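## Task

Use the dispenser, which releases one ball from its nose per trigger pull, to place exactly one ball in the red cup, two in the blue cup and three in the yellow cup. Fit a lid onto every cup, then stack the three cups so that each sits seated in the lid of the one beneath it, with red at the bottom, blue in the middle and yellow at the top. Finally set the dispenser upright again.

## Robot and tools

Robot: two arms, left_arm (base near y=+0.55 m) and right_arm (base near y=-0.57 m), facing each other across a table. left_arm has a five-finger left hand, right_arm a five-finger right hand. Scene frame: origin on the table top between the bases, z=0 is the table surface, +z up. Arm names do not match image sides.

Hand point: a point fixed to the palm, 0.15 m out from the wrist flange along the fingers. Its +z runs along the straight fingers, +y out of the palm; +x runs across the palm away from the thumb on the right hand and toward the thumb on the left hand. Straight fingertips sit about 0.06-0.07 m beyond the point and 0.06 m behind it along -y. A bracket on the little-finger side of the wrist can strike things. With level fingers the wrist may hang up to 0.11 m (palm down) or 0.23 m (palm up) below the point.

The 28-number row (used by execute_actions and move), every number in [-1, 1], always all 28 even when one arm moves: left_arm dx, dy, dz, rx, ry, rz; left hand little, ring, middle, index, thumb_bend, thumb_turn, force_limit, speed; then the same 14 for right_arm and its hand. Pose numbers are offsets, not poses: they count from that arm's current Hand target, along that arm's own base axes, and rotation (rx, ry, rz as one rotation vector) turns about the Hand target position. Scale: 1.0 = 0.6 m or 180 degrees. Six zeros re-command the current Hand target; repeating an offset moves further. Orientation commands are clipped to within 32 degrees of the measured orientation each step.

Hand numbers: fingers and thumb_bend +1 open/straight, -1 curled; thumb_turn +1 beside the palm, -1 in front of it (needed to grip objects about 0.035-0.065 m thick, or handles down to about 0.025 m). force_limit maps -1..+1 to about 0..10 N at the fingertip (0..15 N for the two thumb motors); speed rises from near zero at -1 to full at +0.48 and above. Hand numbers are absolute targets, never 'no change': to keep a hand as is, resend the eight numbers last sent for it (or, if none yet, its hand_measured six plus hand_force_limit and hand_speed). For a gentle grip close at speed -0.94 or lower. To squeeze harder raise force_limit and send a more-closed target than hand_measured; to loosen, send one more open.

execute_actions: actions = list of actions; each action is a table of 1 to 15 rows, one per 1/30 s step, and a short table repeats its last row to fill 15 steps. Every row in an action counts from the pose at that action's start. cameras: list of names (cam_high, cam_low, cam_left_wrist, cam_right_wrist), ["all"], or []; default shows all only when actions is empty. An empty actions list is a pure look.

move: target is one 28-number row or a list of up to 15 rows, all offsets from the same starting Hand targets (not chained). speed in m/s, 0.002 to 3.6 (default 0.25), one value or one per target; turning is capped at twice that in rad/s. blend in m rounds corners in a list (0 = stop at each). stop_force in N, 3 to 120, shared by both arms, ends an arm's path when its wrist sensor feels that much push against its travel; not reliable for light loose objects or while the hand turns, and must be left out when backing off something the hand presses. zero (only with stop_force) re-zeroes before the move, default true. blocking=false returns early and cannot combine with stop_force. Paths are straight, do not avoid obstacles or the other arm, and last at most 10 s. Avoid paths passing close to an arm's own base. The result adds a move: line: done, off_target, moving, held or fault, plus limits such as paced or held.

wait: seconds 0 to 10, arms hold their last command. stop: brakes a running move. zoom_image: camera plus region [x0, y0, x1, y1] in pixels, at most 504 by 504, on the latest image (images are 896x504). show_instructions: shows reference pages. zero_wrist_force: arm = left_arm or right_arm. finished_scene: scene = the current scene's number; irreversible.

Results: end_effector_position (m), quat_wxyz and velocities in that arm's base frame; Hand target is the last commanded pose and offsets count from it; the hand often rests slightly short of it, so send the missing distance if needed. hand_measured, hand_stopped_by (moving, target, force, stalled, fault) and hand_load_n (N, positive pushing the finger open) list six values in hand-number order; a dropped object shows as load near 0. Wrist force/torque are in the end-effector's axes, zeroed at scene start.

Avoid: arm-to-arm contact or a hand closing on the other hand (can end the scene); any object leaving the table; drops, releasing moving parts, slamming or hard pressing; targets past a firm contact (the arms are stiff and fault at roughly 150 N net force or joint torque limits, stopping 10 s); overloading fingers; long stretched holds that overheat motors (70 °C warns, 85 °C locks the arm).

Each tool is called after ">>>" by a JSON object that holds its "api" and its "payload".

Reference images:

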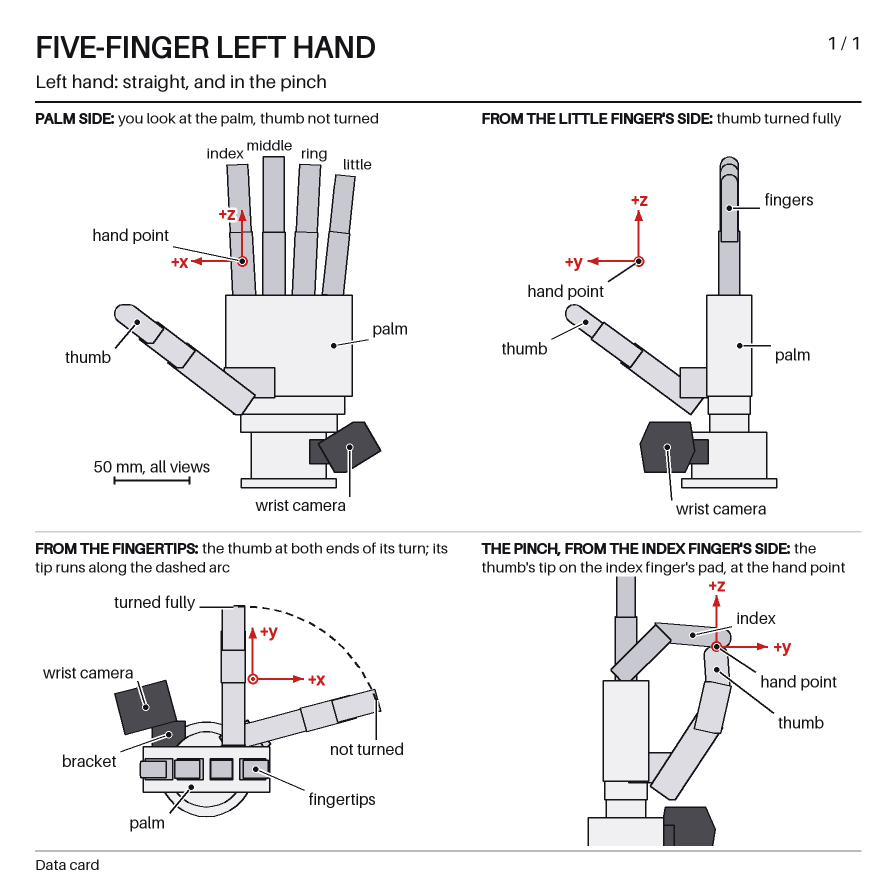

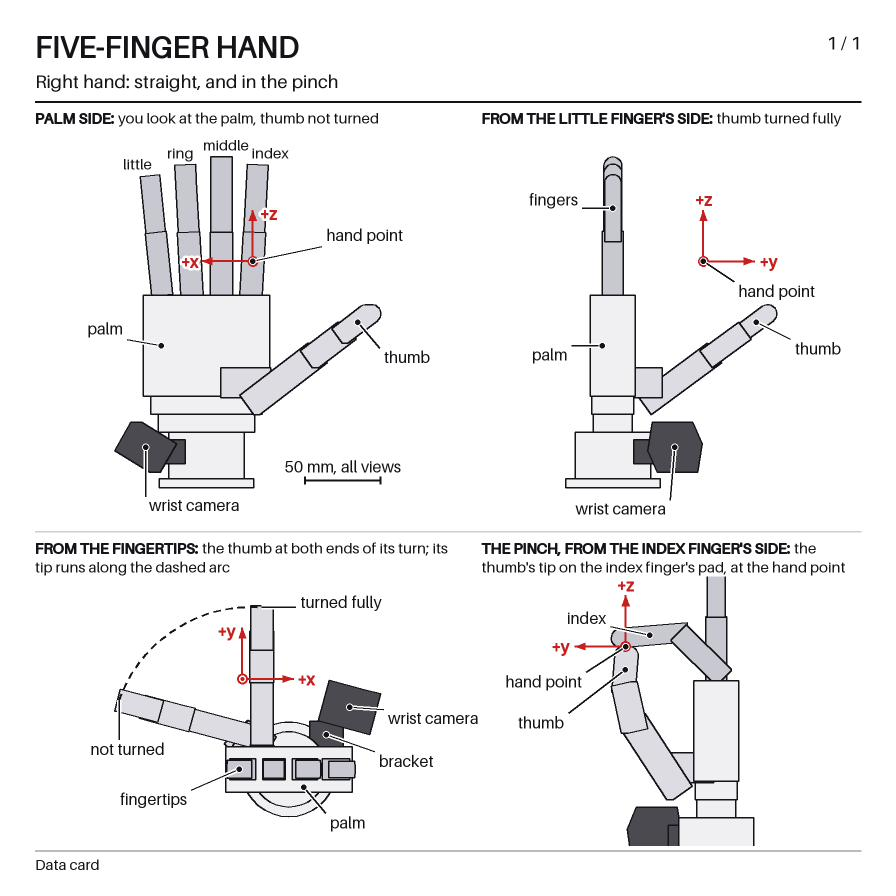

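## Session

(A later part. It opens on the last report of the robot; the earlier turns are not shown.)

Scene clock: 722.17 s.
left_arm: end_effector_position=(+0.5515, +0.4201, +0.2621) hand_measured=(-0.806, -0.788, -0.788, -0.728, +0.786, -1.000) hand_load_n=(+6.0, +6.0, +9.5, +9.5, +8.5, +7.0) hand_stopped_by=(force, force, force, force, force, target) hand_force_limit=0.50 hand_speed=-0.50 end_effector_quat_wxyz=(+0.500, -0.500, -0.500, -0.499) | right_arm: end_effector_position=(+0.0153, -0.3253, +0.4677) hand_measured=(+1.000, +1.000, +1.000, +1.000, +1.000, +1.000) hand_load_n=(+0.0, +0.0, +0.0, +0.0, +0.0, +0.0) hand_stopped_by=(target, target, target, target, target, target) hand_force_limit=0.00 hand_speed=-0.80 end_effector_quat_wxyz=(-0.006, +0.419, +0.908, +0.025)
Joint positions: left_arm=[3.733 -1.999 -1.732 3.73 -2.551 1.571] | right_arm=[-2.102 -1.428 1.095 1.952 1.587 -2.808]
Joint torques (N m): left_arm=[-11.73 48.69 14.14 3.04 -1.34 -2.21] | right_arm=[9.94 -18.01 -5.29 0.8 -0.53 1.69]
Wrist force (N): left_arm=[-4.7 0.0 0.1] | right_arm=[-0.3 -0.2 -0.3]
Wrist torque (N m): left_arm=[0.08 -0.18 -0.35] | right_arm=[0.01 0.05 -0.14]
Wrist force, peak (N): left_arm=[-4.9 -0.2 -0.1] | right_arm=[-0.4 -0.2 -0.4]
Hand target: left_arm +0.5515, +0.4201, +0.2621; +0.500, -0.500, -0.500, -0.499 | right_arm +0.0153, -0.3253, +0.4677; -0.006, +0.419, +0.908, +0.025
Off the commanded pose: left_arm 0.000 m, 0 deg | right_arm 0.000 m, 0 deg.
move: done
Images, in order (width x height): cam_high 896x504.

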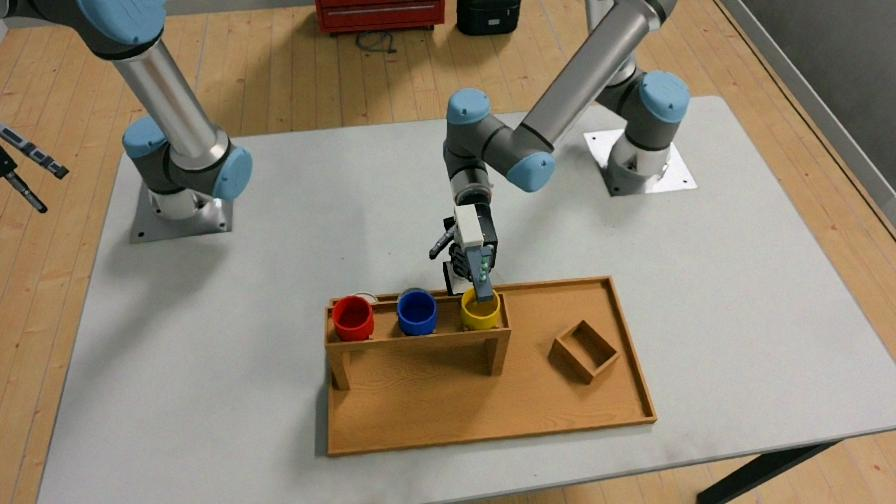

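>>> {"api": "move", "payload": {"target": [0,0,0,0,0,0,-0.995,-0.995,-0.995,0.6,-0.99,-1,0.5,-0.2,0,0,0,0,0,0,1,1,1,1,1,1,0,-0.8]}}

>>> {"api": "move", "payload": {"target": [0,0,0,0,0,0,-0.995,-0.995,-0.995,-1,-0.99,-1,0.5,-0.5,0,0,0,0,0,0,1,1,1,1,1,1,0,-0.8], "cameras": ["cam_high"]}}

>>> {"api": "zoom_image", "payload": {"camera": "cam_high", "region": [410, 200, 530, 340]}}

>>> {"api": "move", "payload": {"target": [0,0,0,0,0,0,-0.995,-0.995,-0.995,0.6,-0.99,-1,0.5,-0.2,0,0,0,0,0,0,1,1,1,1,1,1,0,-0.8]}}

Scene clock: 728.07 s.
left_arm: end_effector_position=(+0.5515, +0.4201, +0.2621) hand_measured=(-0.806, -0.788, -0.788, +0.600, +0.786, -1.000) hand_load_n=(+6.0, +6.0, +9.5, +0.0, +9.0, +7.0) hand_stopped_by=(force, force, force, target, force, target) hand_force_limit=0.50 hand_speed=-0.20 end_effector_quat_wxyz=(+0.500, -0.500, -0.500, -0.499) | right_arm: end_effector_position=(+0.0153, -0.3253, +0.4677) hand_measured=(+1.000, +1.000, +1.000, +1.000, +1.000, +1.000) hand_load_n=(+0.0, +0.0, +0.0, +0.0, -0.5, +0.0) hand_stopped_by=(target, target, target, target, target, target) hand_force_limit=0.00 hand_speed=-0.80 end_effector_quat_wxyz=(-0.006, +0.419, +0.908, +0.025)
Joint positions: left_arm=[3.733 -1.999 -1.732 3.73 -2.551 1.571] | right_arm=[-2.102 -1.428 1.095 1.952 1.587 -2.808]
Joint torques (N m): left_arm=[-10.73 48.27 17.57 2.55 -0.99 -2.18] | right_arm=[10.85 -20.04 -6.16 1.32 -0.19 2.05]
Wrist force (N): left_arm=[-4.7 -0.1 -0.1] | right_arm=[-0.5 -0.1 -0.3]
Wrist torque (N m): left_arm=[0.08 -0.19 -0.34] | right_arm=[0.02 0.07 -0.15]
Wrist force, peak (N): left_arm=[-4.9 -0.4 0.0] | right_arm=[-0.5 -0.3 -0.5]
Hand target: left_arm +0.5515, +0.4201, +0.2621; +0.500, -0.500, -0.500, -0.499 | right_arm +0.0153, -0.3253, +0.4677; -0.006, +0.419, +0.908, +0.025
Off the commanded pose: left_arm 0.000 m, 0 deg | right_arm 0.000 m, 0 deg.
move: done

Scene clock: 729.30 s.
left_arm: end_effector_position=(+0.5515, +0.4201, +0.2621) hand_measured=(-0.806, -0.788, -0.788, -0.728, +0.786, -1.000) hand_load_n=(+6.0, +6.0, +9.5, +9.5, +8.5, +7.0) hand_stopped_by=(force, force, force, force, force, target) hand_force_limit=0.50 hand_speed=-0.50 end_effector_quat_wxyz=(+0.500, -0.500, -0.500, -0.499) | right_arm: end_effector_position=(+0.0153, -0.3253, +0.4677) hand_measured=(+1.000, +1.000, +1.000, +1.000, +1.000, +1.000) hand_load_n=(+0.5, +0.0, +0.0, +0.0, +0.0, +0.0) hand_stopped_by=(target, target, target, target, target, target) hand_force_limit=0.00 hand_speed=-0.80 end_effector_quat_wxyz=(-0.006, +0.419, +0.908, +0.025)
Joint positions: left_arm=[3.733 -1.999 -1.732 3.73 -2.551 1.571] | right_arm=[-2.102 -1.428 1.095 1.952 1.587 -2.808]
Joint torques (N m): left_arm=[-9.97 49.01 18.62 2.5 -0.92 -2.2] | right_arm=[10.68 -18.74 -7.46 1.05 -0.14 1.86]
Wrist force (N): left_arm=[-4.6 -0.1 -0.2] | right_arm=[-0.5 -0.3 -0.3]
Wrist torque (N m): left_arm=[0.08 -0.20 -0.34] | right_arm=[-0.01 0.07 -0.16]
Wrist force, peak (N): left_arm=[-4.8 -0.2 0.1] | right_arm=[-0.5 -0.2 -0.5]
Hand target: left_arm +0.5515, +0.4201, +0.2621; +0.500, -0.500, -0.500, -0.499 | right_arm +0.0153, -0.3253, +0.4677; -0.006, +0.419, +0.908, +0.025
Off the commanded pose: left_arm 0.000 m, 0 deg | right_arm 0.000 m, 0 deg.
move: done
Images, in order (width x height): cam_high 896x504.

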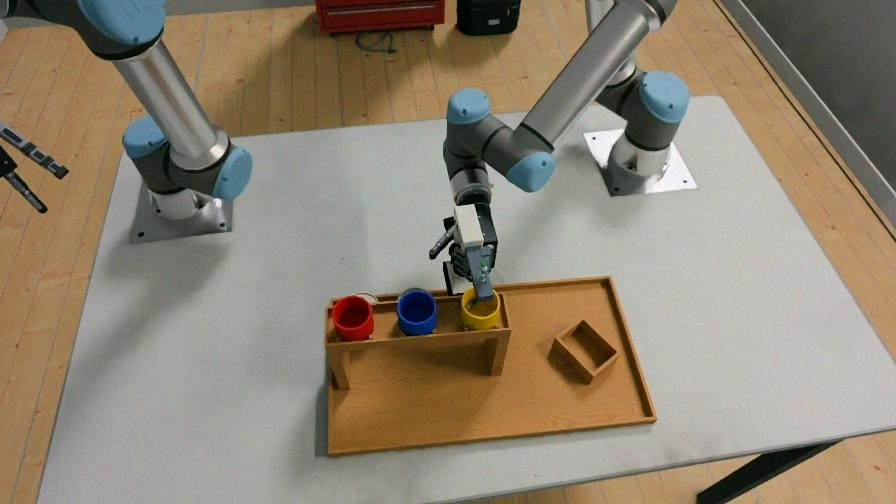

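Scaled by 3.600 from the camera's 896x504 image, which has a finer 1280x720 frame.

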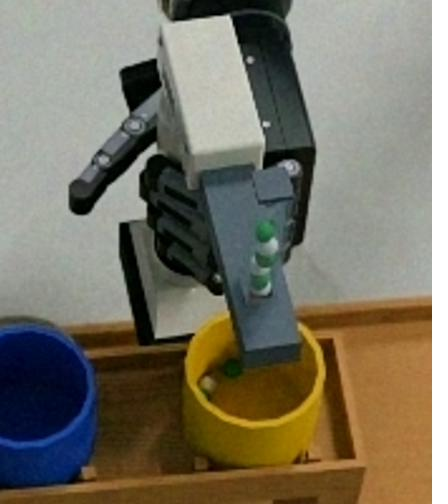

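Scene clock: 730.20 s.
left_arm: end_effector_position=(+0.5515, +0.4201, +0.2621) hand_measured=(-0.806, -0.788, -0.788, +0.600, +0.786, -1.000) hand_load_n=(+6.0, +6.0, +9.0, +0.0, +8.5, +7.0) hand_stopped_by=(force, force, force, target, force, target) hand_force_limit=0.50 hand_speed=-0.20 end_effector_quat_wxyz=(+0.500, -0.500, -0.500, -0.499) | right_arm: end_effector_position=(+0.0153, -0.3253, +0.4677) hand_measured=(+1.000, +1.000, +1.000, +1.000, +1.000, +1.000) hand_load_n=(+0.0, +0.0, +0.0, +0.0, +0.0, +0.0) hand_stopped_by=(target, target, target, target, target, target) hand_force_limit=0.00 hand_speed=-0.80 end_effector_quat_wxyz=(-0.006, +0.419, +0.908, +0.025)
Joint positions: left_arm=[3.733 -1.999 -1.732 3.73 -2.551 1.571] | right_arm=[-2.102 -1.428 1.095 1.952 1.587 -2.808]
Joint torques (N m): left_arm=[-9.93 49.18 18.72 2.51 -0.71 -2.14] | right_arm=[11.3 -20.02 -6.7 1.06 -0.18 1.75]
Wrist force (N): left_arm=[-4.7 -0.2 0.0] | right_arm=[-0.2 -0.1 -0.2]
Wrist torque (N m): left_arm=[0.06 -0.18 -0.34] | right_arm=[0.02 0.03 -0.14]
Wrist force, peak (N): left_arm=[-5.0 -0.1 0.1] | right_arm=[-0.5 -0.1 -0.4]
Hand target: left_arm +0.5515, +0.4201, +0.2621; +0.500, -0.500, -0.500, -0.499 | right_arm +0.0153, -0.3253, +0.4677; -0.006, +0.419, +0.908, +0.025
Off the commanded pose: left_arm 0.000 m, 0 deg | right_arm 0.000 m, 0 deg.
move: done

>>> {"api": "move", "payload": {"target": [0.1757,-0.0012,0,0,0,0,-0.995,-0.995,-0.995,0.6,-0.99,-1,0.5,-0.2,0,0,0,0,0,0,1,1,1,1,1,1,0,-0.8], "speed": 0.08, "cameras": ["cam_high"]}}

>>> {"api": "zoom_image", "payload": {"camera": "cam_high", "region": [360, 200, 520, 340]}}

Scene clock: 745.43 s.
left_arm: end_effector_position=(+0.6569, +0.4192, +0.2620) hand_measured=(-0.806, -0.788, -0.788, +0.600, +0.786, -1.000) hand_load_n=(+5.5, +6.0, +9.0, +0.0, +9.0, +7.0) hand_stopped_by=(force, force, force, target, force, target) hand_force_limit=0.50 hand_speed=-0.20 end_effector_quat_wxyz=(+0.500, -0.500, -0.500, -0.499) | right_arm: end_effector_position=(+0.0153, -0.3253, +0.4677) hand_measured=(+1.000, +1.000, +1.000, +1.000, +1.000, +1.000) hand_load_n=(+0.0, +0.0, +0.0, +0.0, +0.0, +0.0) hand_stopped_by=(target, target, target, target, target, target) hand_force_limit=0.00 hand_speed=-0.80 end_effector_quat_wxyz=(-0.006, +0.419, +0.908, +0.025)
Joint positions: left_arm=[3.634 -2.211 -1.386 3.596 -2.65 1.571] | right_arm=[-2.102 -1.428 1.095 1.952 1.587 -2.808]
Joint torques (N m): left_arm=[10.17 56.59 18.79 3.68 2.45 -2.15] | right_arm=[9.94 -20.9 -7.37 1.05 0.24 1.64]
Wrist force (N): left_arm=[-4.7 -0.2 -0.1] | right_arm=[-0.3 -0.1 -0.4]
Wrist torque (N m): left_arm=[0.03 -0.19 -0.16] | right_arm=[0.03 0.05 -0.14]
Wrist force, peak (N): left_arm=[-4.9 -2.1 0.1] | right_arm=[-0.5 -0.3 -0.5]
Hand target: left_arm +0.6569, +0.4193, +0.2621; +0.500, -0.500, -0.500, -0.499 | right_arm +0.0153, -0.3253, +0.4677; -0.006, +0.419, +0.908, +0.025
Off the commanded pose: left_arm 0.000 m, 0 deg | right_arm 0.000 m, 0 deg.
move: done
Images, in order (width x height): cam_high 896x504.

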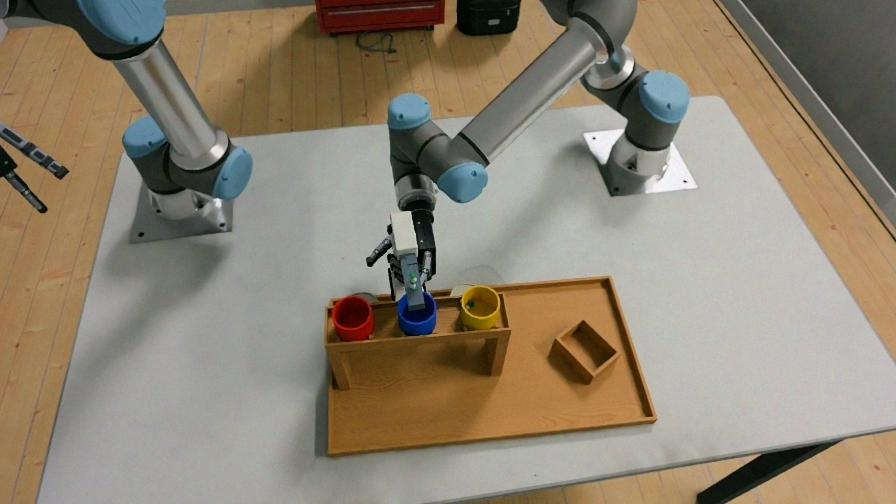

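Scaled by 3.150 from the camera's 896x504 image, which has a finer 1280x720 frame.

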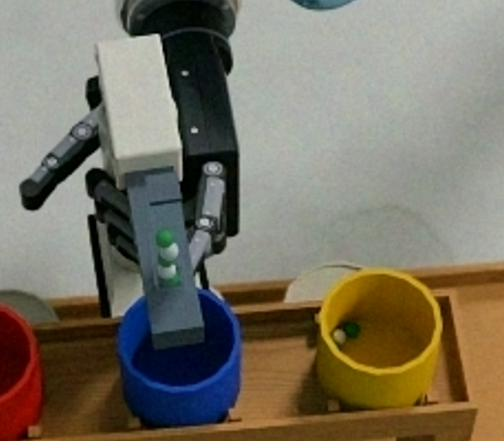

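>>> {"api": "zoom_image", "payload": {"camera": "cam_high", "region": [455, 280, 505, 335]}}

>>> {"api": "zoom_image", "payload": {"camera": "cam_high", "region": [395, 250, 445, 310]}}

Scaled by 9.164 from the camera's 896x504 image, which has a finer 1280x720 frame.

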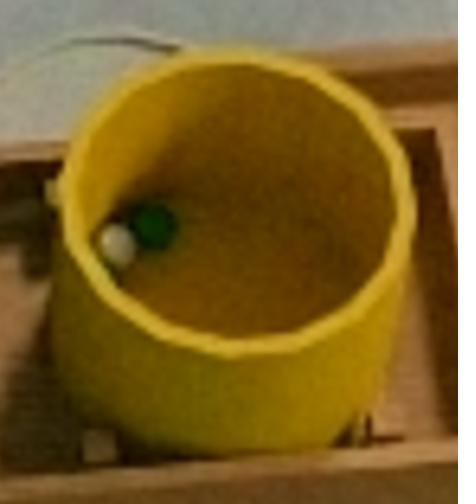

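Scaled by 8.400 from the camera's 896x504 image, which has a finer 1280x720 frame.

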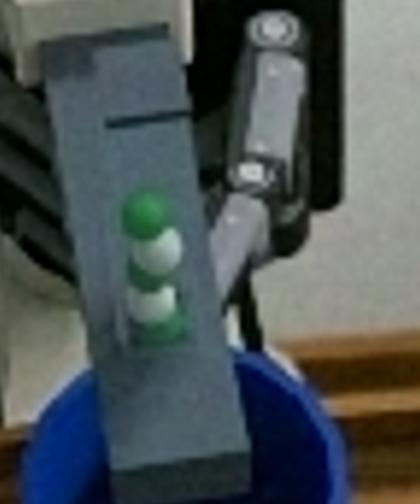

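>>> {"api": "move", "payload": {"target": [0,0,0,0,0,0,-0.995,-0.995,-0.995,-1,-0.99,-1,0.5,-0.5,0,0,0,0,0,0,1,1,1,1,1,1,0,-0.8], "cameras": ["cam_high"]}}

>>> {"api": "zoom_image", "payload": {"camera": "cam_high", "region": [380, 230, 460, 340]}}

>>> {"api": "move", "payload": {"target": [0,0,0,0,0,0,-0.995,-0.995,-0.995,0.6,-0.99,-1,0.5,-0.2,0,0,0,0,0,0,1,1,1,1,1,1,0,-0.8]}}

Scene clock: 769.73 s.
left_arm: end_effector_position=(+0.6569, +0.4193, +0.2621) hand_measured=(-0.806, -0.788, -0.788, -0.728, +0.786, -1.000) hand_load_n=(+5.5, +6.0, +9.0, +9.5, +8.5, +7.0) hand_stopped_by=(force, force, force, force, force, target) hand_force_limit=0.50 hand_speed=-0.50 end_effector_quat_wxyz=(+0.500, -0.500, -0.500, -0.499) | right_arm: end_effector_position=(+0.0153, -0.3253, +0.4677) hand_measured=(+1.000, +1.000, +1.000, +1.000, +1.000, +1.000) hand_load_n=(+0.0, +0.0, +0.0, +0.0, +0.0, +0.0) hand_stopped_by=(target, target, target, target, target, target) hand_force_limit=0.00 hand_speed=-0.80 end_effector_quat_wxyz=(-0.006, +0.419, +0.908, +0.025)
Joint positions: left_arm=[3.634 -2.21 -1.386 3.596 -2.65 1.571] | right_arm=[-2.102 -1.428 1.095 1.952 1.587 -2.808]
Joint torques (N m): left_arm=[10.44 60 24.76 3.55 2.13 -0.5] | right_arm=[10.79 -19.46 -6.58 1.2 0.21 1.65]
Wrist force (N): left_arm=[-4.7 -0.4 0.1] | right_arm=[-0.2 -0.3 -0.4]
Wrist torque (N m): left_arm=[0.01 -0.18 -0.14] | right_arm=[-0.01 0.04 -0.14]
Wrist force, peak (N): left_arm=[-4.9 -0.3 0.0] | right_arm=[-0.7 -0.3 -0.2]
Hand target: left_arm +0.6569, +0.4193, +0.2621; +0.500, -0.500, -0.500, -0.499 | right_arm +0.0153, -0.3253, +0.4677; -0.006, +0.419, +0.908, +0.025
Off the commanded pose: left_arm 0.000 m, 0 deg | right_arm 0.000 m, 0 deg.
move: done
Images, in order (width x height): cam_high 896x504.

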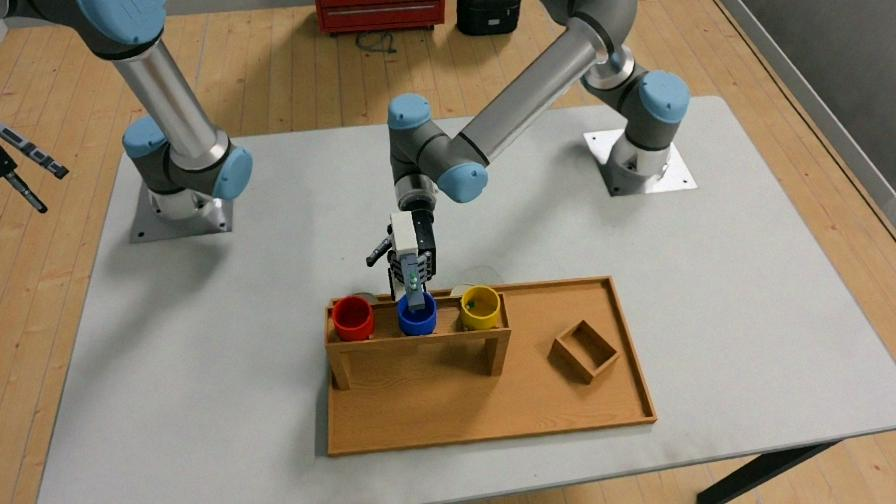

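Scaled by 4.582 from the camera's 896x504 image, which has a finer 1280x720 frame.

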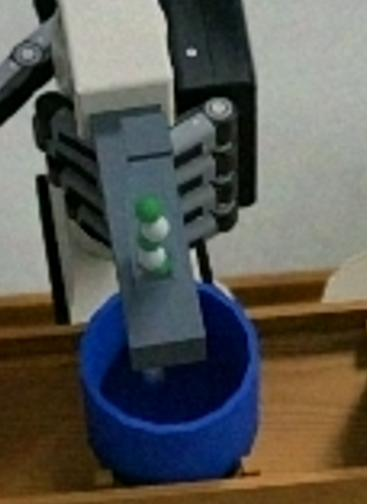

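Scene clock: 770.63 s.
left_arm: end_effector_position=(+0.6569, +0.4193, +0.2621) hand_measured=(-0.806, -0.788, -0.788, +0.600, +0.786, -1.000) hand_load_n=(+5.5, +6.0, +9.5, +0.0, +8.5, +7.0) hand_stopped_by=(force, force, force, target, force, target) hand_force_limit=0.50 hand_speed=-0.20 end_effector_quat_wxyz=(+0.500, -0.500, -0.500, -0.499) | right_arm: end_effector_position=(+0.0153, -0.3253, +0.4677) hand_measured=(+1.000, +1.000, +1.000, +1.000, +1.000, +1.000) hand_load_n=(+0.0, +0.0, +0.0, +0.0, +0.0, +0.0) hand_stopped_by=(target, target, target, target, target, target) hand_force_limit=0.00 hand_speed=-0.80 end_effector_quat_wxyz=(-0.006, +0.419, +0.908, +0.025)
Joint positions: left_arm=[3.634 -2.21 -1.386 3.596 -2.65 1.571] | right_arm=[-2.102 -1.428 1.095 1.952 1.587 -2.808]
Joint torques (N m): left_arm=[10.34 59.57 19.91 3.43 1.94 0.77] | right_arm=[8.57 -19.54 -7.39 1.18 0.38 1.99]
Wrist force (N): left_arm=[-4.8 -0.3 0.2] | right_arm=[-0.2 -0.1 -0.3]
Wrist torque (N m): left_arm=[0.01 -0.16 -0.16] | right_arm=[0.01 0.02 -0.13]
Wrist force, peak (N): left_arm=[-4.9 -0.1 0.1] | right_arm=[-0.5 -0.1 -0.5]
Hand target: left_arm +0.6569, +0.4193, +0.2621; +0.500, -0.500, -0.500, -0.499 | right_arm +0.0153, -0.3253, +0.4677; -0.006, +0.419, +0.908, +0.025
Off the commanded pose: left_arm 0.000 m, 0 deg | right_arm 0.000 m, 0 deg.
move: done

>>> {"api": "move", "payload": {"target": [0,0,0,0,0,0,-0.995,-0.995,-0.995,-1,-0.99,-1,0.5,-0.5,0,0,0,0,0,0,1,1,1,1,1,1,0,-0.8]}}

>>> {"api": "move", "payload": {"target": [0,0,0,0,0,0,-0.995,-0.995,-0.995,0.6,-0.99,-1,0.5,-0.2,0,0,0,0,0,0,1,1,1,1,1,1,0,-0.8], "cameras": ["cam_high"]}}

>>> {"api": "zoom_image", "payload": {"camera": "cam_high", "region": [380, 230, 460, 340]}}

Scene clock: 781.30 s.
left_arm: end_effector_position=(+0.6569, +0.4193, +0.2621) hand_measured=(-0.806, -0.788, -0.788, -0.728, +0.786, -1.000) hand_load_n=(+6.0, +6.0, +9.5, +9.5, +8.5, +7.0) hand_stopped_by=(force, force, force, force, force, target) hand_force_limit=0.50 hand_speed=-0.50 end_effector_quat_wxyz=(+0.500, -0.500, -0.500, -0.499) | right_arm: end_effector_position=(+0.0153, -0.3253, +0.4677) hand_measured=(+1.000, +1.000, +1.000, +1.000, +1.000, +1.000) hand_load_n=(+0.0, +0.0, +0.0, +0.0, -0.5, +0.0) hand_stopped_by=(target, target, target, target, target, target) hand_force_limit=0.00 hand_speed=-0.80 end_effector_quat_wxyz=(-0.006, +0.419, +0.908, +0.025)
Joint positions: left_arm=[3.634 -2.21 -1.386 3.596 -2.65 1.571] | right_arm=[-2.102 -1.428 1.095 1.952 1.587 -2.808]
Joint torques (N m): left_arm=[8.35 58.78 11.9 3.12 1.16 1.23] | right_arm=[9.3 -19.49 -8.06 1.09 0.3 1.57]
Wrist force (N): left_arm=[-4.7 -0.4 0.2] | right_arm=[-0.1 0.0 -0.2]
Wrist torque (N m): left_arm=[-0.02 -0.16 -0.16] | right_arm=[0.04 0.01 -0.13]
Wrist force, peak (N): left_arm=[-5.0 -0.3 0.1] | right_arm=[-0.6 0.0 -0.4]
Hand target: left_arm +0.6569, +0.4193, +0.2621; +0.500, -0.500, -0.500, -0.499 | right_arm +0.0153, -0.3253, +0.4677; -0.006, +0.419, +0.908, +0.025
Off the commanded pose: left_arm 0.000 m, 0 deg | right_arm 0.000 m, 0 deg.
move: done

Scene clock: 782.20 s.
left_arm: end_effector_position=(+0.6569, +0.4193, +0.2621) hand_measured=(-0.806, -0.788, -0.788, +0.600, +0.786, -1.000) hand_load_n=(+5.5, +6.0, +9.5, +0.0, +9.0, +7.0) hand_stopped_by=(force, force, force, target, force, target) hand_force_limit=0.50 hand_speed=-0.20 end_effector_quat_wxyz=(+0.500, -0.500, -0.500, -0.499) | right_arm: end_effector_position=(+0.0153, -0.3253, +0.4677) hand_measured=(+1.000, +1.000, +1.000, +1.000, +1.000, +1.000) hand_load_n=(+0.0, +0.0, +0.0, +0.0, +0.0, +0.0) hand_stopped_by=(target, target, target, target, target, target) hand_force_limit=0.00 hand_speed=-0.80 end_effector_quat_wxyz=(-0.006, +0.419, +0.908, +0.025)
Joint positions: left_arm=[3.634 -2.21 -1.386 3.596 -2.65 1.571] | right_arm=[-2.102 -1.428 1.095 1.952 1.587 -2.808]
Joint torques (N m): left_arm=[7.62 58.93 11.68 3.23 0.8 0.89] | right_arm=[9.43 -20 -7.23 1.27 0.02 1.85]
Wrist force (N): left_arm=[-4.6 -0.2 0.0] | right_arm=[-0.4 -0.1 -0.3]
Wrist torque (N m): left_arm=[0.05 -0.19 -0.16] | right_arm=[0.03 0.06 -0.15]
Wrist force, peak (N): left_arm=[-4.9 -0.3 0.1] | right_arm=[-0.5 -0.2 -0.3]
Hand target: left_arm +0.6569, +0.4193, +0.2621; +0.500, -0.500, -0.500, -0.499 | right_arm +0.0153, -0.3253, +0.4677; -0.006, +0.419, +0.908, +0.025
Off the commanded pose: left_arm 0.000 m, 0 deg | right_arm 0.000 m, 0 deg.
move: done
Images, in order (width x height): cam_high 896x504.

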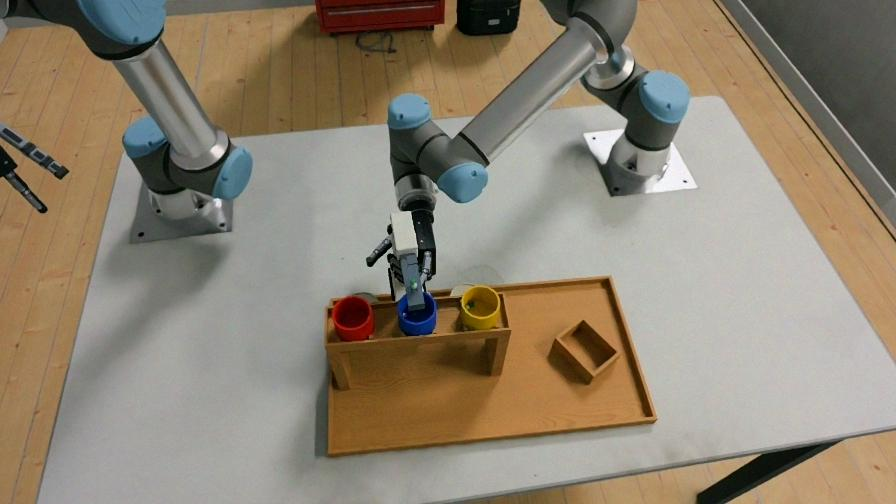

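Scaled by 4.582 from the camera's 896x504 image, which has a finer 1280x720 frame.

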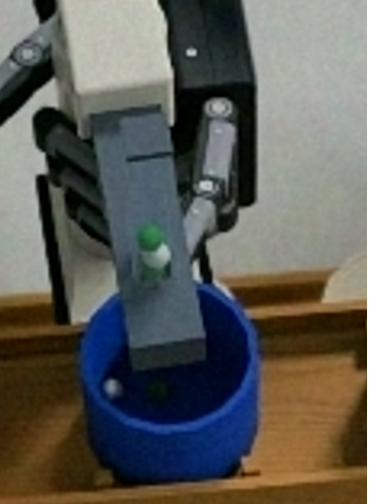

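>>> {"api": "move", "payload": {"target": [0.1742,-0.0055,0,0,0,0,-0.995,-0.995,-0.995,0.6,-0.99,-1,0.5,-0.2,0,0,0,0,0,0,1,1,1,1,1,1,0,-0.8], "speed": 0.08, "cameras": ["cam_high"]}}

>>> {"api": "zoom_image", "payload": {"camera": "cam_high", "region": [310, 230, 430, 340]}}

Scene clock: 790.60 s.
left_arm: end_effector_position=(+0.7614, +0.4159, +0.2620) hand_measured=(-0.806, -0.788, -0.788, +0.600, +0.786, -1.000) hand_load_n=(+5.5, +6.0, +9.0, +0.0, +9.0, +7.0) hand_stopped_by=(force, force, force, target, force, target) hand_force_limit=0.50 hand_speed=-0.20 end_effector_quat_wxyz=(+0.500, -0.500, -0.500, -0.499) | right_arm: end_effector_position=(+0.0153, -0.3253, +0.4677) hand_measured=(+1.000, +1.000, +1.000, +1.000, +1.000, +1.000) hand_load_n=(+0.0, +0.0, +0.0, +0.0, +0.0, +0.0) hand_stopped_by=(target, target, target, target, target, target) hand_force_limit=0.00 hand_speed=-0.80 end_effector_quat_wxyz=(-0.006, +0.419, +0.908, +0.025)
Joint positions: left_arm=[3.559 -2.457 -0.943 3.399 -2.725 1.571] | right_arm=[-2.102 -1.428 1.095 1.952 1.587 -2.808]
Joint torques (N m): left_arm=[10 65.26 22.47 3.27 2.17 -0.27] | right_arm=[9.78 -18.79 -7.1 1.41 0.62 1.7]
Wrist force (N): left_arm=[-4.5 0.1 -0.1] | right_arm=[-0.4 -0.1 -0.2]
Wrist torque (N m): left_arm=[0.10 -0.22 -0.15] | right_arm=[0.02 0.05 -0.15]
Wrist force, peak (N): left_arm=[-4.9 -2.2 0.6] | right_arm=[-0.6 -0.2 -0.5]
Hand target: left_arm +0.7614, +0.4160, +0.2621; +0.500, -0.500, -0.500, -0.499 | right_arm +0.0153, -0.3253, +0.4677; -0.006, +0.419, +0.908, +0.025
Off the commanded pose: left_arm 0.000 m, 0 deg | right_arm 0.000 m, 0 deg.
move: done
Images, in order (width x height): cam_high 896x504.

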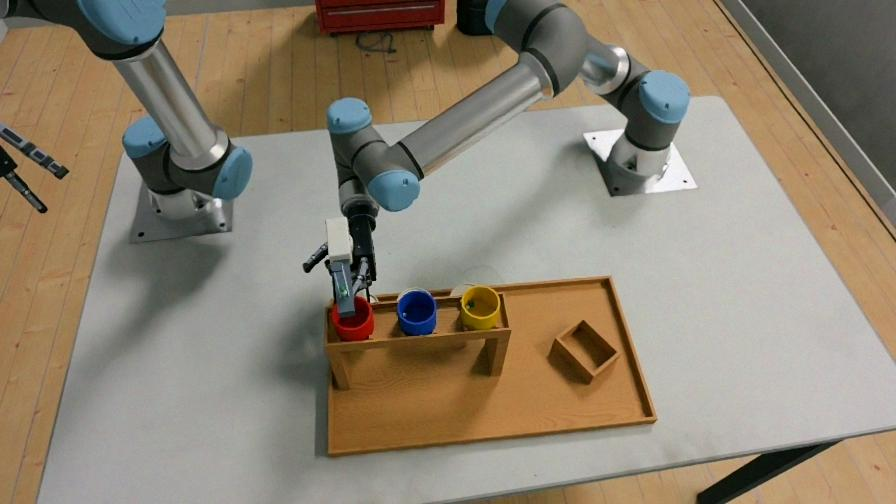

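Scaled by 4.200 from the camera's 896x504 image, which has a finer 1280x720 frame.

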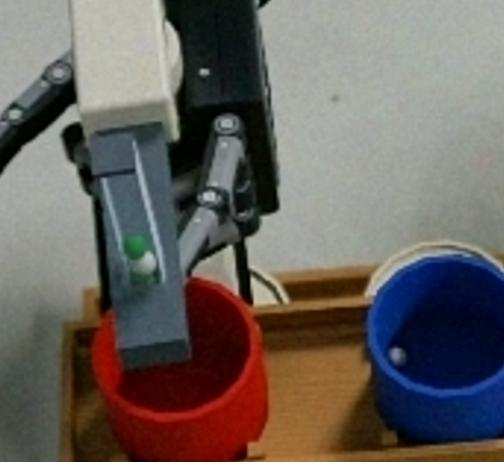

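>>> {"api": "zoom_image", "payload": {"camera": "cam_high", "region": [392, 282, 442, 342]}}

>>> {"api": "move", "payload": {"target": [0,0,0,0,0,0,-0.995,-0.995,-0.995,-1,-0.99,-1,0.5,-0.5,0,0,0,0,0,0,1,1,1,1,1,1,0,-0.8]}}

>>> {"api": "move", "payload": {"target": [0,0,0,0,0,0,-0.995,-0.995,-0.995,0.6,-0.99,-1,0.5,-0.2,0,0,0,0,0,0,1,1,1,1,1,1,0,-0.8], "cameras": ["cam_high"]}}

>>> {"api": "zoom_image", "payload": {"camera": "cam_high", "region": [310, 230, 430, 340]}}

Scaled by 8.400 from the camera's 896x504 image, which has a finer 1280x720 frame.

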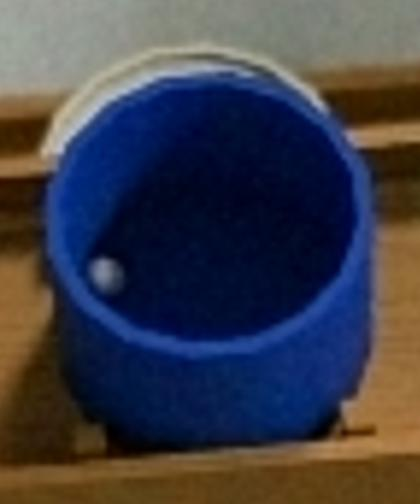

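Scene clock: 799.47 s.
left_arm: end_effector_position=(+0.7614, +0.4160, +0.2621) hand_measured=(-0.806, -0.788, -0.788, -0.728, +0.786, -1.000) hand_load_n=(+6.0, +6.0, +9.5, +9.5, +8.5, +7.0) hand_stopped_by=(force, force, force, force, force, target) hand_force_limit=0.50 hand_speed=-0.50 end_effector_quat_wxyz=(+0.500, -0.500, -0.500, -0.499) | right_arm: end_effector_position=(+0.0153, -0.3253, +0.4677) hand_measured=(+1.000, +1.000, +1.000, +1.000, +1.000, +1.000) hand_load_n=(+0.0, +0.0, +0.0, +0.0, +0.0, +0.0) hand_stopped_by=(target, target, target, target, target, target) hand_force_limit=0.00 hand_speed=-0.80 end_effector_quat_wxyz=(-0.006, +0.419, +0.908, +0.025)
Joint positions: left_arm=[3.56 -2.457 -0.943 3.399 -2.725 1.571] | right_arm=[-2.102 -1.428 1.095 1.952 1.587 -2.808]
Joint torques (N m): left_arm=[10.39 68.63 15.73 2.81 2.26 1.45] | right_arm=[9.68 -19.48 -7.71 1.12 0.45 1.84]
Wrist force (N): left_arm=[-4.8 0.1 -0.1] | right_arm=[-0.3 -0.1 -0.4]
Wrist torque (N m): left_arm=[0.10 -0.18 -0.19] | right_arm=[0.02 0.06 -0.14]
Wrist force, peak (N): left_arm=[-4.9 0.0 -0.1] | right_arm=[-0.7 0.0 -0.3]
Hand target: left_arm +0.7614, +0.4160, +0.2621; +0.500, -0.500, -0.500, -0.499 | right_arm +0.0153, -0.3253, +0.4677; -0.006, +0.419, +0.908, +0.025
Off the commanded pose: left_arm 0.000 m, 0 deg | right_arm 0.000 m, 0 deg.
move: done

Scene clock: 800.37 s.
left_arm: end_effector_position=(+0.7614, +0.4160, +0.2621) hand_measured=(-0.806, -0.788, -0.788, +0.600, +0.786, -1.000) hand_load_n=(+6.0, +6.0, +9.5, +0.0, +8.5, +7.0) hand_stopped_by=(force, force, force, target, force, target) hand_force_limit=0.50 hand_speed=-0.20 end_effector_quat_wxyz=(+0.500, -0.500, -0.500, -0.499) | right_arm: end_effector_position=(+0.0153, -0.3253, +0.4677) hand_measured=(+1.000, +1.000, +1.000, +1.000, +1.000, +1.000) hand_load_n=(+0.0, +0.0, +0.0, +0.0, +0.0, +0.0) hand_stopped_by=(target, target, target, target, target, target) hand_force_limit=0.00 hand_speed=-0.80 end_effector_quat_wxyz=(-0.006, +0.419, +0.908, +0.025)
Joint positions: left_arm=[3.56 -2.457 -0.943 3.399 -2.725 1.571] | right_arm=[-2.102 -1.428 1.095 1.952 1.587 -2.808]
Joint torques (N m): left_arm=[9.48 68.63 11.46 2.23 2.09 1.19] | right_arm=[9.65 -20.34 -6.98 1.43 0.57 1.68]
Wrist force (N): left_arm=[-4.6 -0.1 0.0] | right_arm=[-0.4 0.0 -0.4]
Wrist torque (N m): left_arm=[0.07 -0.20 -0.17] | right_arm=[0.05 0.07 -0.15]
Wrist force, peak (N): left_arm=[-4.9 0.2 0.2] | right_arm=[-0.6 -0.3 -0.2]
Hand target: left_arm +0.7614, +0.4160, +0.2621; +0.500, -0.500, -0.500, -0.499 | right_arm +0.0153, -0.3253, +0.4677; -0.006, +0.419, +0.908, +0.025
Off the commanded pose: left_arm 0.000 m, 0 deg | right_arm 0.000 m, 0 deg.
move: done
Images, in order (width x height): cam_high 896x504.

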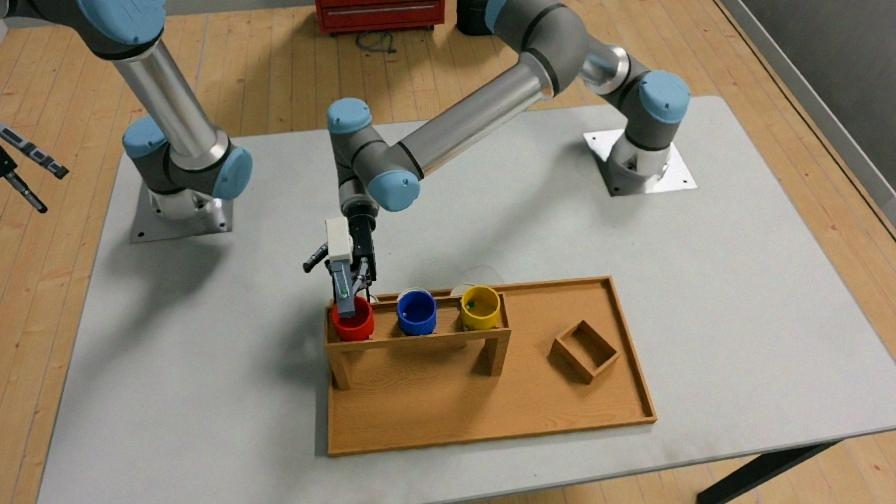

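Scaled by 4.200 from the camera's 896x504 image, which has a finer 1280x720 frame.

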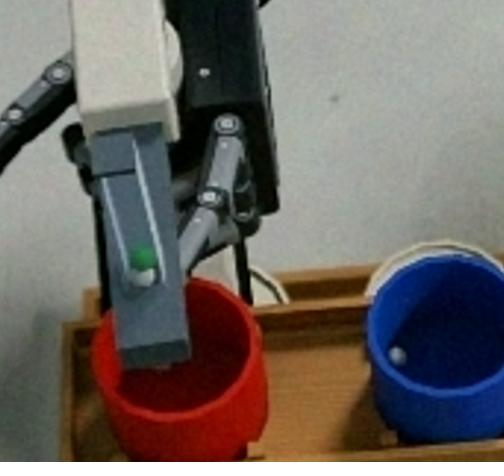

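>>> {"api": "move", "payload": {"target": [[0,-0.1083,0,0,0,0,-0.995,-0.995,-0.995,0.6,-0.99,-1,0.5,-0.2,0,0,0,0,0,0,1,1,1,1,1,1,0,-0.8],[-0.3482,-0.1015,0,0,0,0,-0.995,-0.995,-0.995,0.6,-0.99,-1,0.5,-0.2,0,0,0,0,0,0,1,1,1,1,1,1,0,-0.8],[-0.6127,0.018,0,0,0,0.1554,-0.995,-0.995,-0.995,0.6,-0.99,-1,0.5,-0.2,0,0,0,0,0,0,1,1,1,1,1,1,0,-0.8],[-0.7572,0.2205,-0.0678,0,0,0.1554,-0.995,-0.995,-0.995,0.6,-0.99,-1,0.5,-0.2,0,0,0,0,0,0,1,1,1,1,1,1,0,-0.8]], "speed": 0.12, "blend": [0.03,0.05,0.03,0], "cameras": ["cam_high","cam_low"]}}

>>> {"api": "zoom_image", "payload": {"camera": "cam_high", "region": [320, 280, 520, 345]}}

>>> {"api": "zoom_image", "payload": {"camera": "cam_high", "region": [530, 240, 700, 390]}}

Scene clock: 825.97 s.
left_arm: end_effector_position=(+0.3071, +0.5483, +0.2213) hand_measured=(-0.806, -0.788, -0.788, +0.600, +0.786, -1.000) hand_load_n=(+5.5, +6.0, +9.5, +0.0, +8.5, +7.0) hand_stopped_by=(force, force, force, target, force, target) hand_force_limit=0.50 hand_speed=-0.20 end_effector_quat_wxyz=(+0.606, -0.364, -0.606, -0.364) | right_arm: end_effector_position=(+0.0153, -0.3253, +0.4677) hand_measured=(+1.000, +1.000, +1.000, +1.000, +1.000, +1.000) hand_load_n=(+0.0, +0.0, -0.5, +0.0, -0.5, +0.0) hand_stopped_by=(target, target, target, target, target, target) hand_force_limit=0.00 hand_speed=-0.80 end_effector_quat_wxyz=(-0.006, +0.419, +0.908, +0.025)
Joint positions: left_arm=[4.103 -1.975 -1.902 3.876 -2.67 1.571] | right_arm=[-2.102 -1.428 1.095 1.952 1.587 -2.808]
Joint torques (N m): left_arm=[-5.92 46.74 27.02 -0.81 -1.36 1.21] | right_arm=[9.58 -18.53 -8.46 1.46 1 1.56]
Wrist force (N): left_arm=[-5.1 0.0 0.0] | right_arm=[-0.4 -0.1 -0.3]
Wrist torque (N m): left_arm=[0.07 -0.13 -0.40] | right_arm=[0.02 0.05 -0.14]
Wrist force, peak (N): left_arm=[-5.5 -0.3 1.5] | right_arm=[-0.6 -0.2 -0.4]
Hand target: left_arm +0.3071, +0.5483, +0.2214; +0.606, -0.364, -0.606, -0.364 | right_arm +0.0153, -0.3253, +0.4677; -0.006, +0.419, +0.908, +0.025
Off the commanded pose: left_arm 0.000 m, 0 deg | right_arm 0.000 m, 0 deg.
move: done
Images, in order (width x height): cam_high 896x504, cam_low 896x504.

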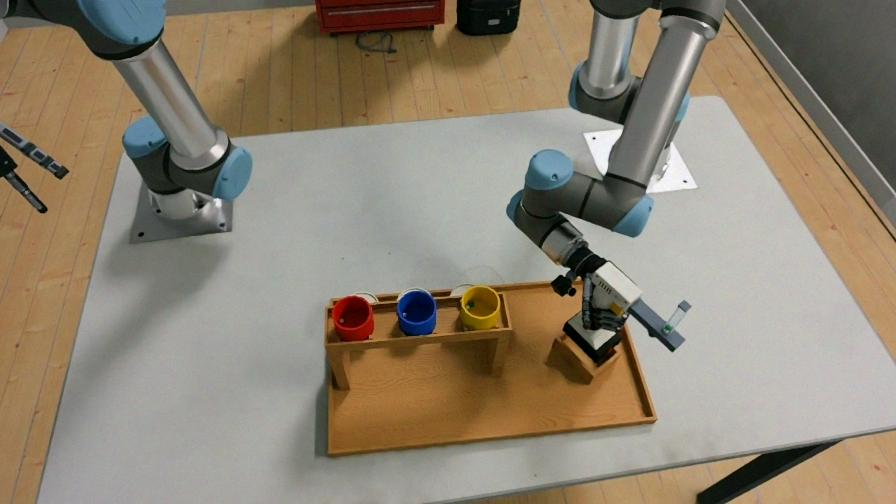

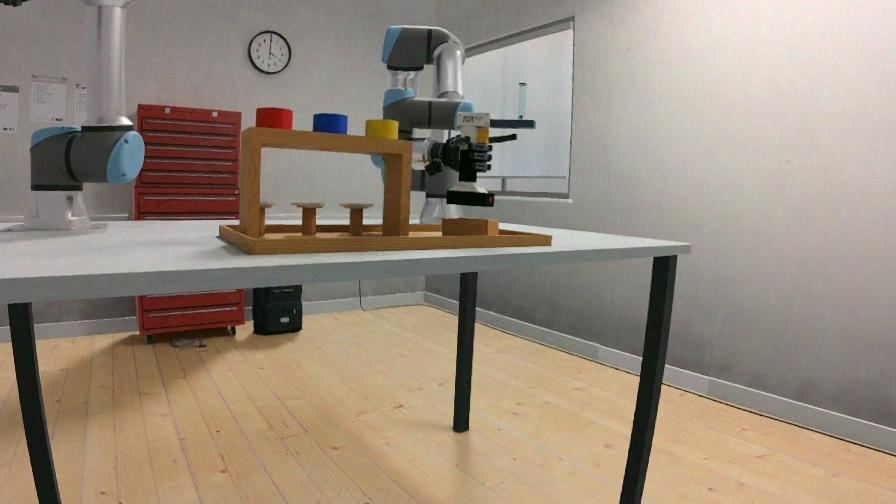

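Scaled by 2.520 from the camera's 896x504 image, which has a finer 1280x720 frame.

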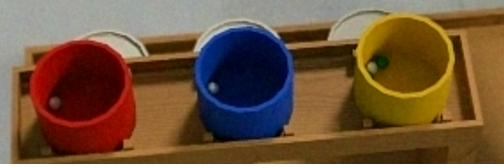

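Scaled by 2.965 from the camera's 896x504 image, which has a finer 1280x720 frame.

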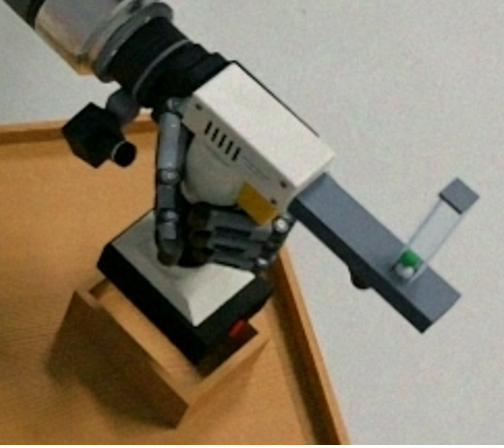

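>>> {"api": "move", "payload": {"target": [0,0,-0.1175,0,0,0,-0.995,-0.995,-0.995,0.6,-0.99,-1,0.5,-0.2,0,0,0,0,0,0,1,1,1,1,1,1,0,-0.8], "speed": 0.02, "stop_force": 5, "cameras": ["cam_high","cam_low"]}}

>>> {"api": "zoom_image", "payload": {"camera": "cam_high", "region": [530, 240, 700, 390]}}

>>> {"api": "zoom_image", "payload": {"camera": "cam_low", "region": [420, 120, 560, 250]}}

Scene clock: 836.67 s.
left_arm: end_effector_position=(+0.3071, +0.5483, +0.1907) hand_measured=(-0.806, -0.788, -0.788, +0.600, +0.786, -1.000) hand_load_n=(+4.0, +5.5, +11.0, +0.0, +6.5, +9.5) hand_stopped_by=(force, force, force, target, force, target) hand_force_limit=0.50 hand_speed=-0.20 end_effector_quat_wxyz=(+0.606, -0.364, -0.606, -0.364) | right_arm: end_effector_position=(+0.0153, -0.3253, +0.4677) hand_measured=(+1.000, +1.000, +1.000, +1.000, +1.000, +1.000) hand_load_n=(+0.0, +0.0, +0.0, +0.0, +0.0, +0.0) hand_stopped_by=(target, target, target, target, target, target) hand_force_limit=0.00 hand_speed=-0.80 end_effector_quat_wxyz=(-0.006, +0.419, +0.908, +0.025)
Joint positions: left_arm=[4.103 -2.028 -1.924 3.951 -2.67 1.571] | right_arm=[-2.102 -1.428 1.095 1.952 1.587 -2.808]
Joint torques (N m): left_arm=[0.28 47.94 26.38 3.56 0.87 0.3] | right_arm=[8.68 -18.67 -7.44 1.48 0.81 1.52]
Wrist force (N): left_arm=[-5.0 -0.2 -0.2] | right_arm=[-0.4 0.0 -0.1]
Wrist torque (N m): left_arm=[0.06 -0.13 -0.33] | right_arm=[0.03 0.05 -0.14]
Wrist force, peak (N): left_arm=[11.4 -4.9 4.0] | right_arm=[-0.7 -0.1 -0.2]
Hand target: left_arm +0.3071, +0.5483, +0.1907; +0.606, -0.364, -0.606, -0.364 (not the last commanded pose) | right_arm +0.0153, -0.3253, +0.4677; -0.006, +0.419, +0.908, +0.025
Off the commanded pose: left_arm 0.040 m, 0 deg | right_arm 0.000 m, 0 deg.
move: contact (left_arm)
Images, in order (width x height): cam_high 896x504, cam_low 896x504.

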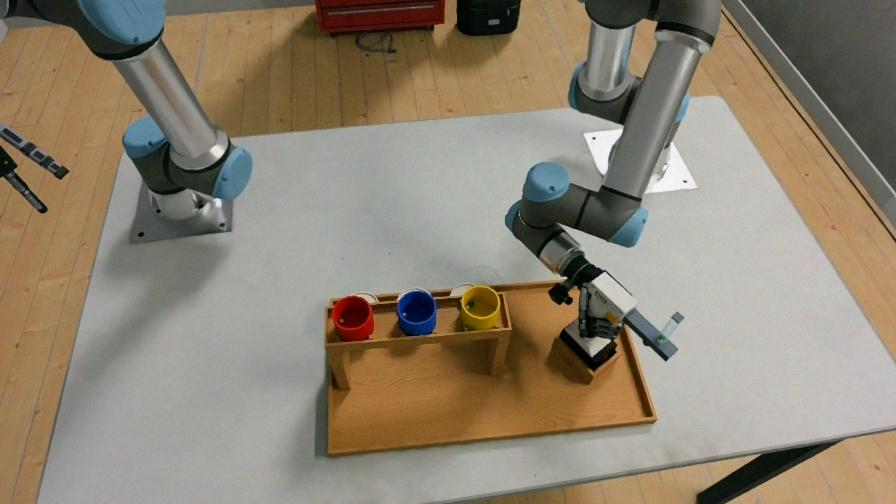

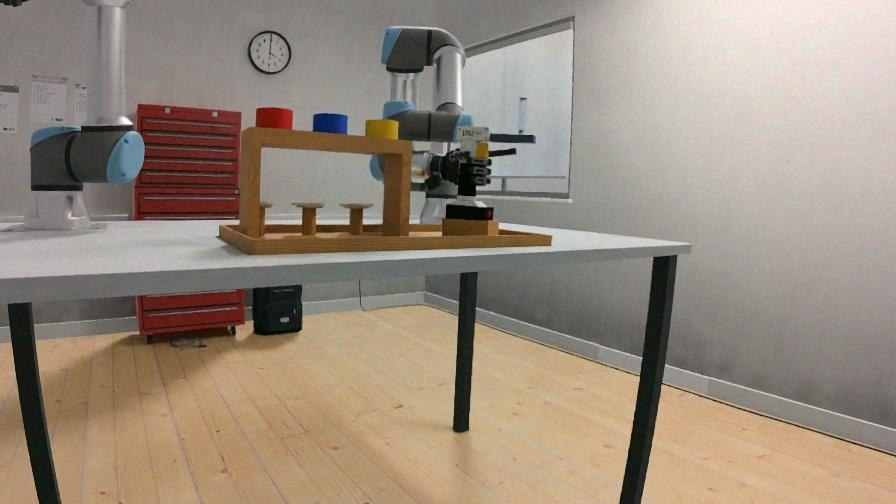

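Scaled by 2.965 from the camera's 896x504 image, which has a finer 1280x720 frame.

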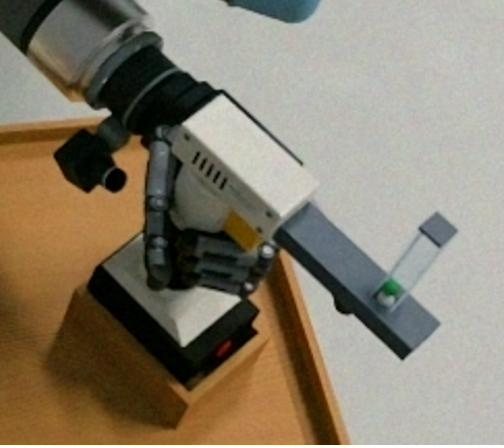

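Scaled by 3.600 from the camera's 896x504 image, which has a finer 1280x720 frame.

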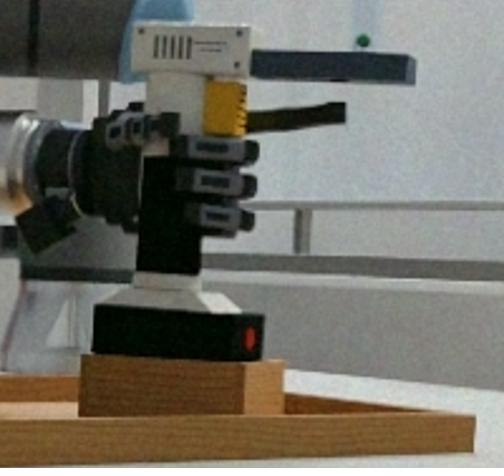

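>>> {"api": "zoom_image", "payload": {"camera": "cam_high", "region": [545, 310, 625, 390]}}

>>> {"api": "zoom_image", "payload": {"camera": "cam_low", "region": [430, 190, 510, 245]}}

Scaled by 6.300 from the camera's 896x504 image, which has a finer 1280x720 frame.

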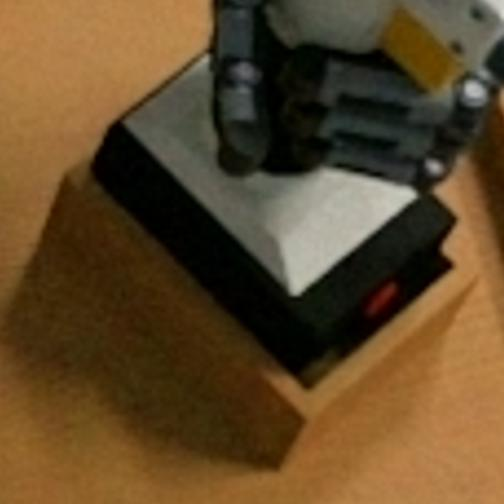

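Scaled by 6.300 from the camera's 896x504 image, which has a finer 1280x720 frame.

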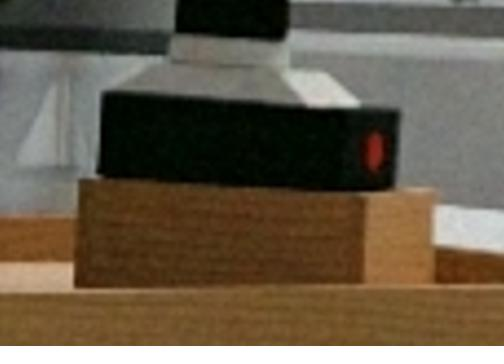

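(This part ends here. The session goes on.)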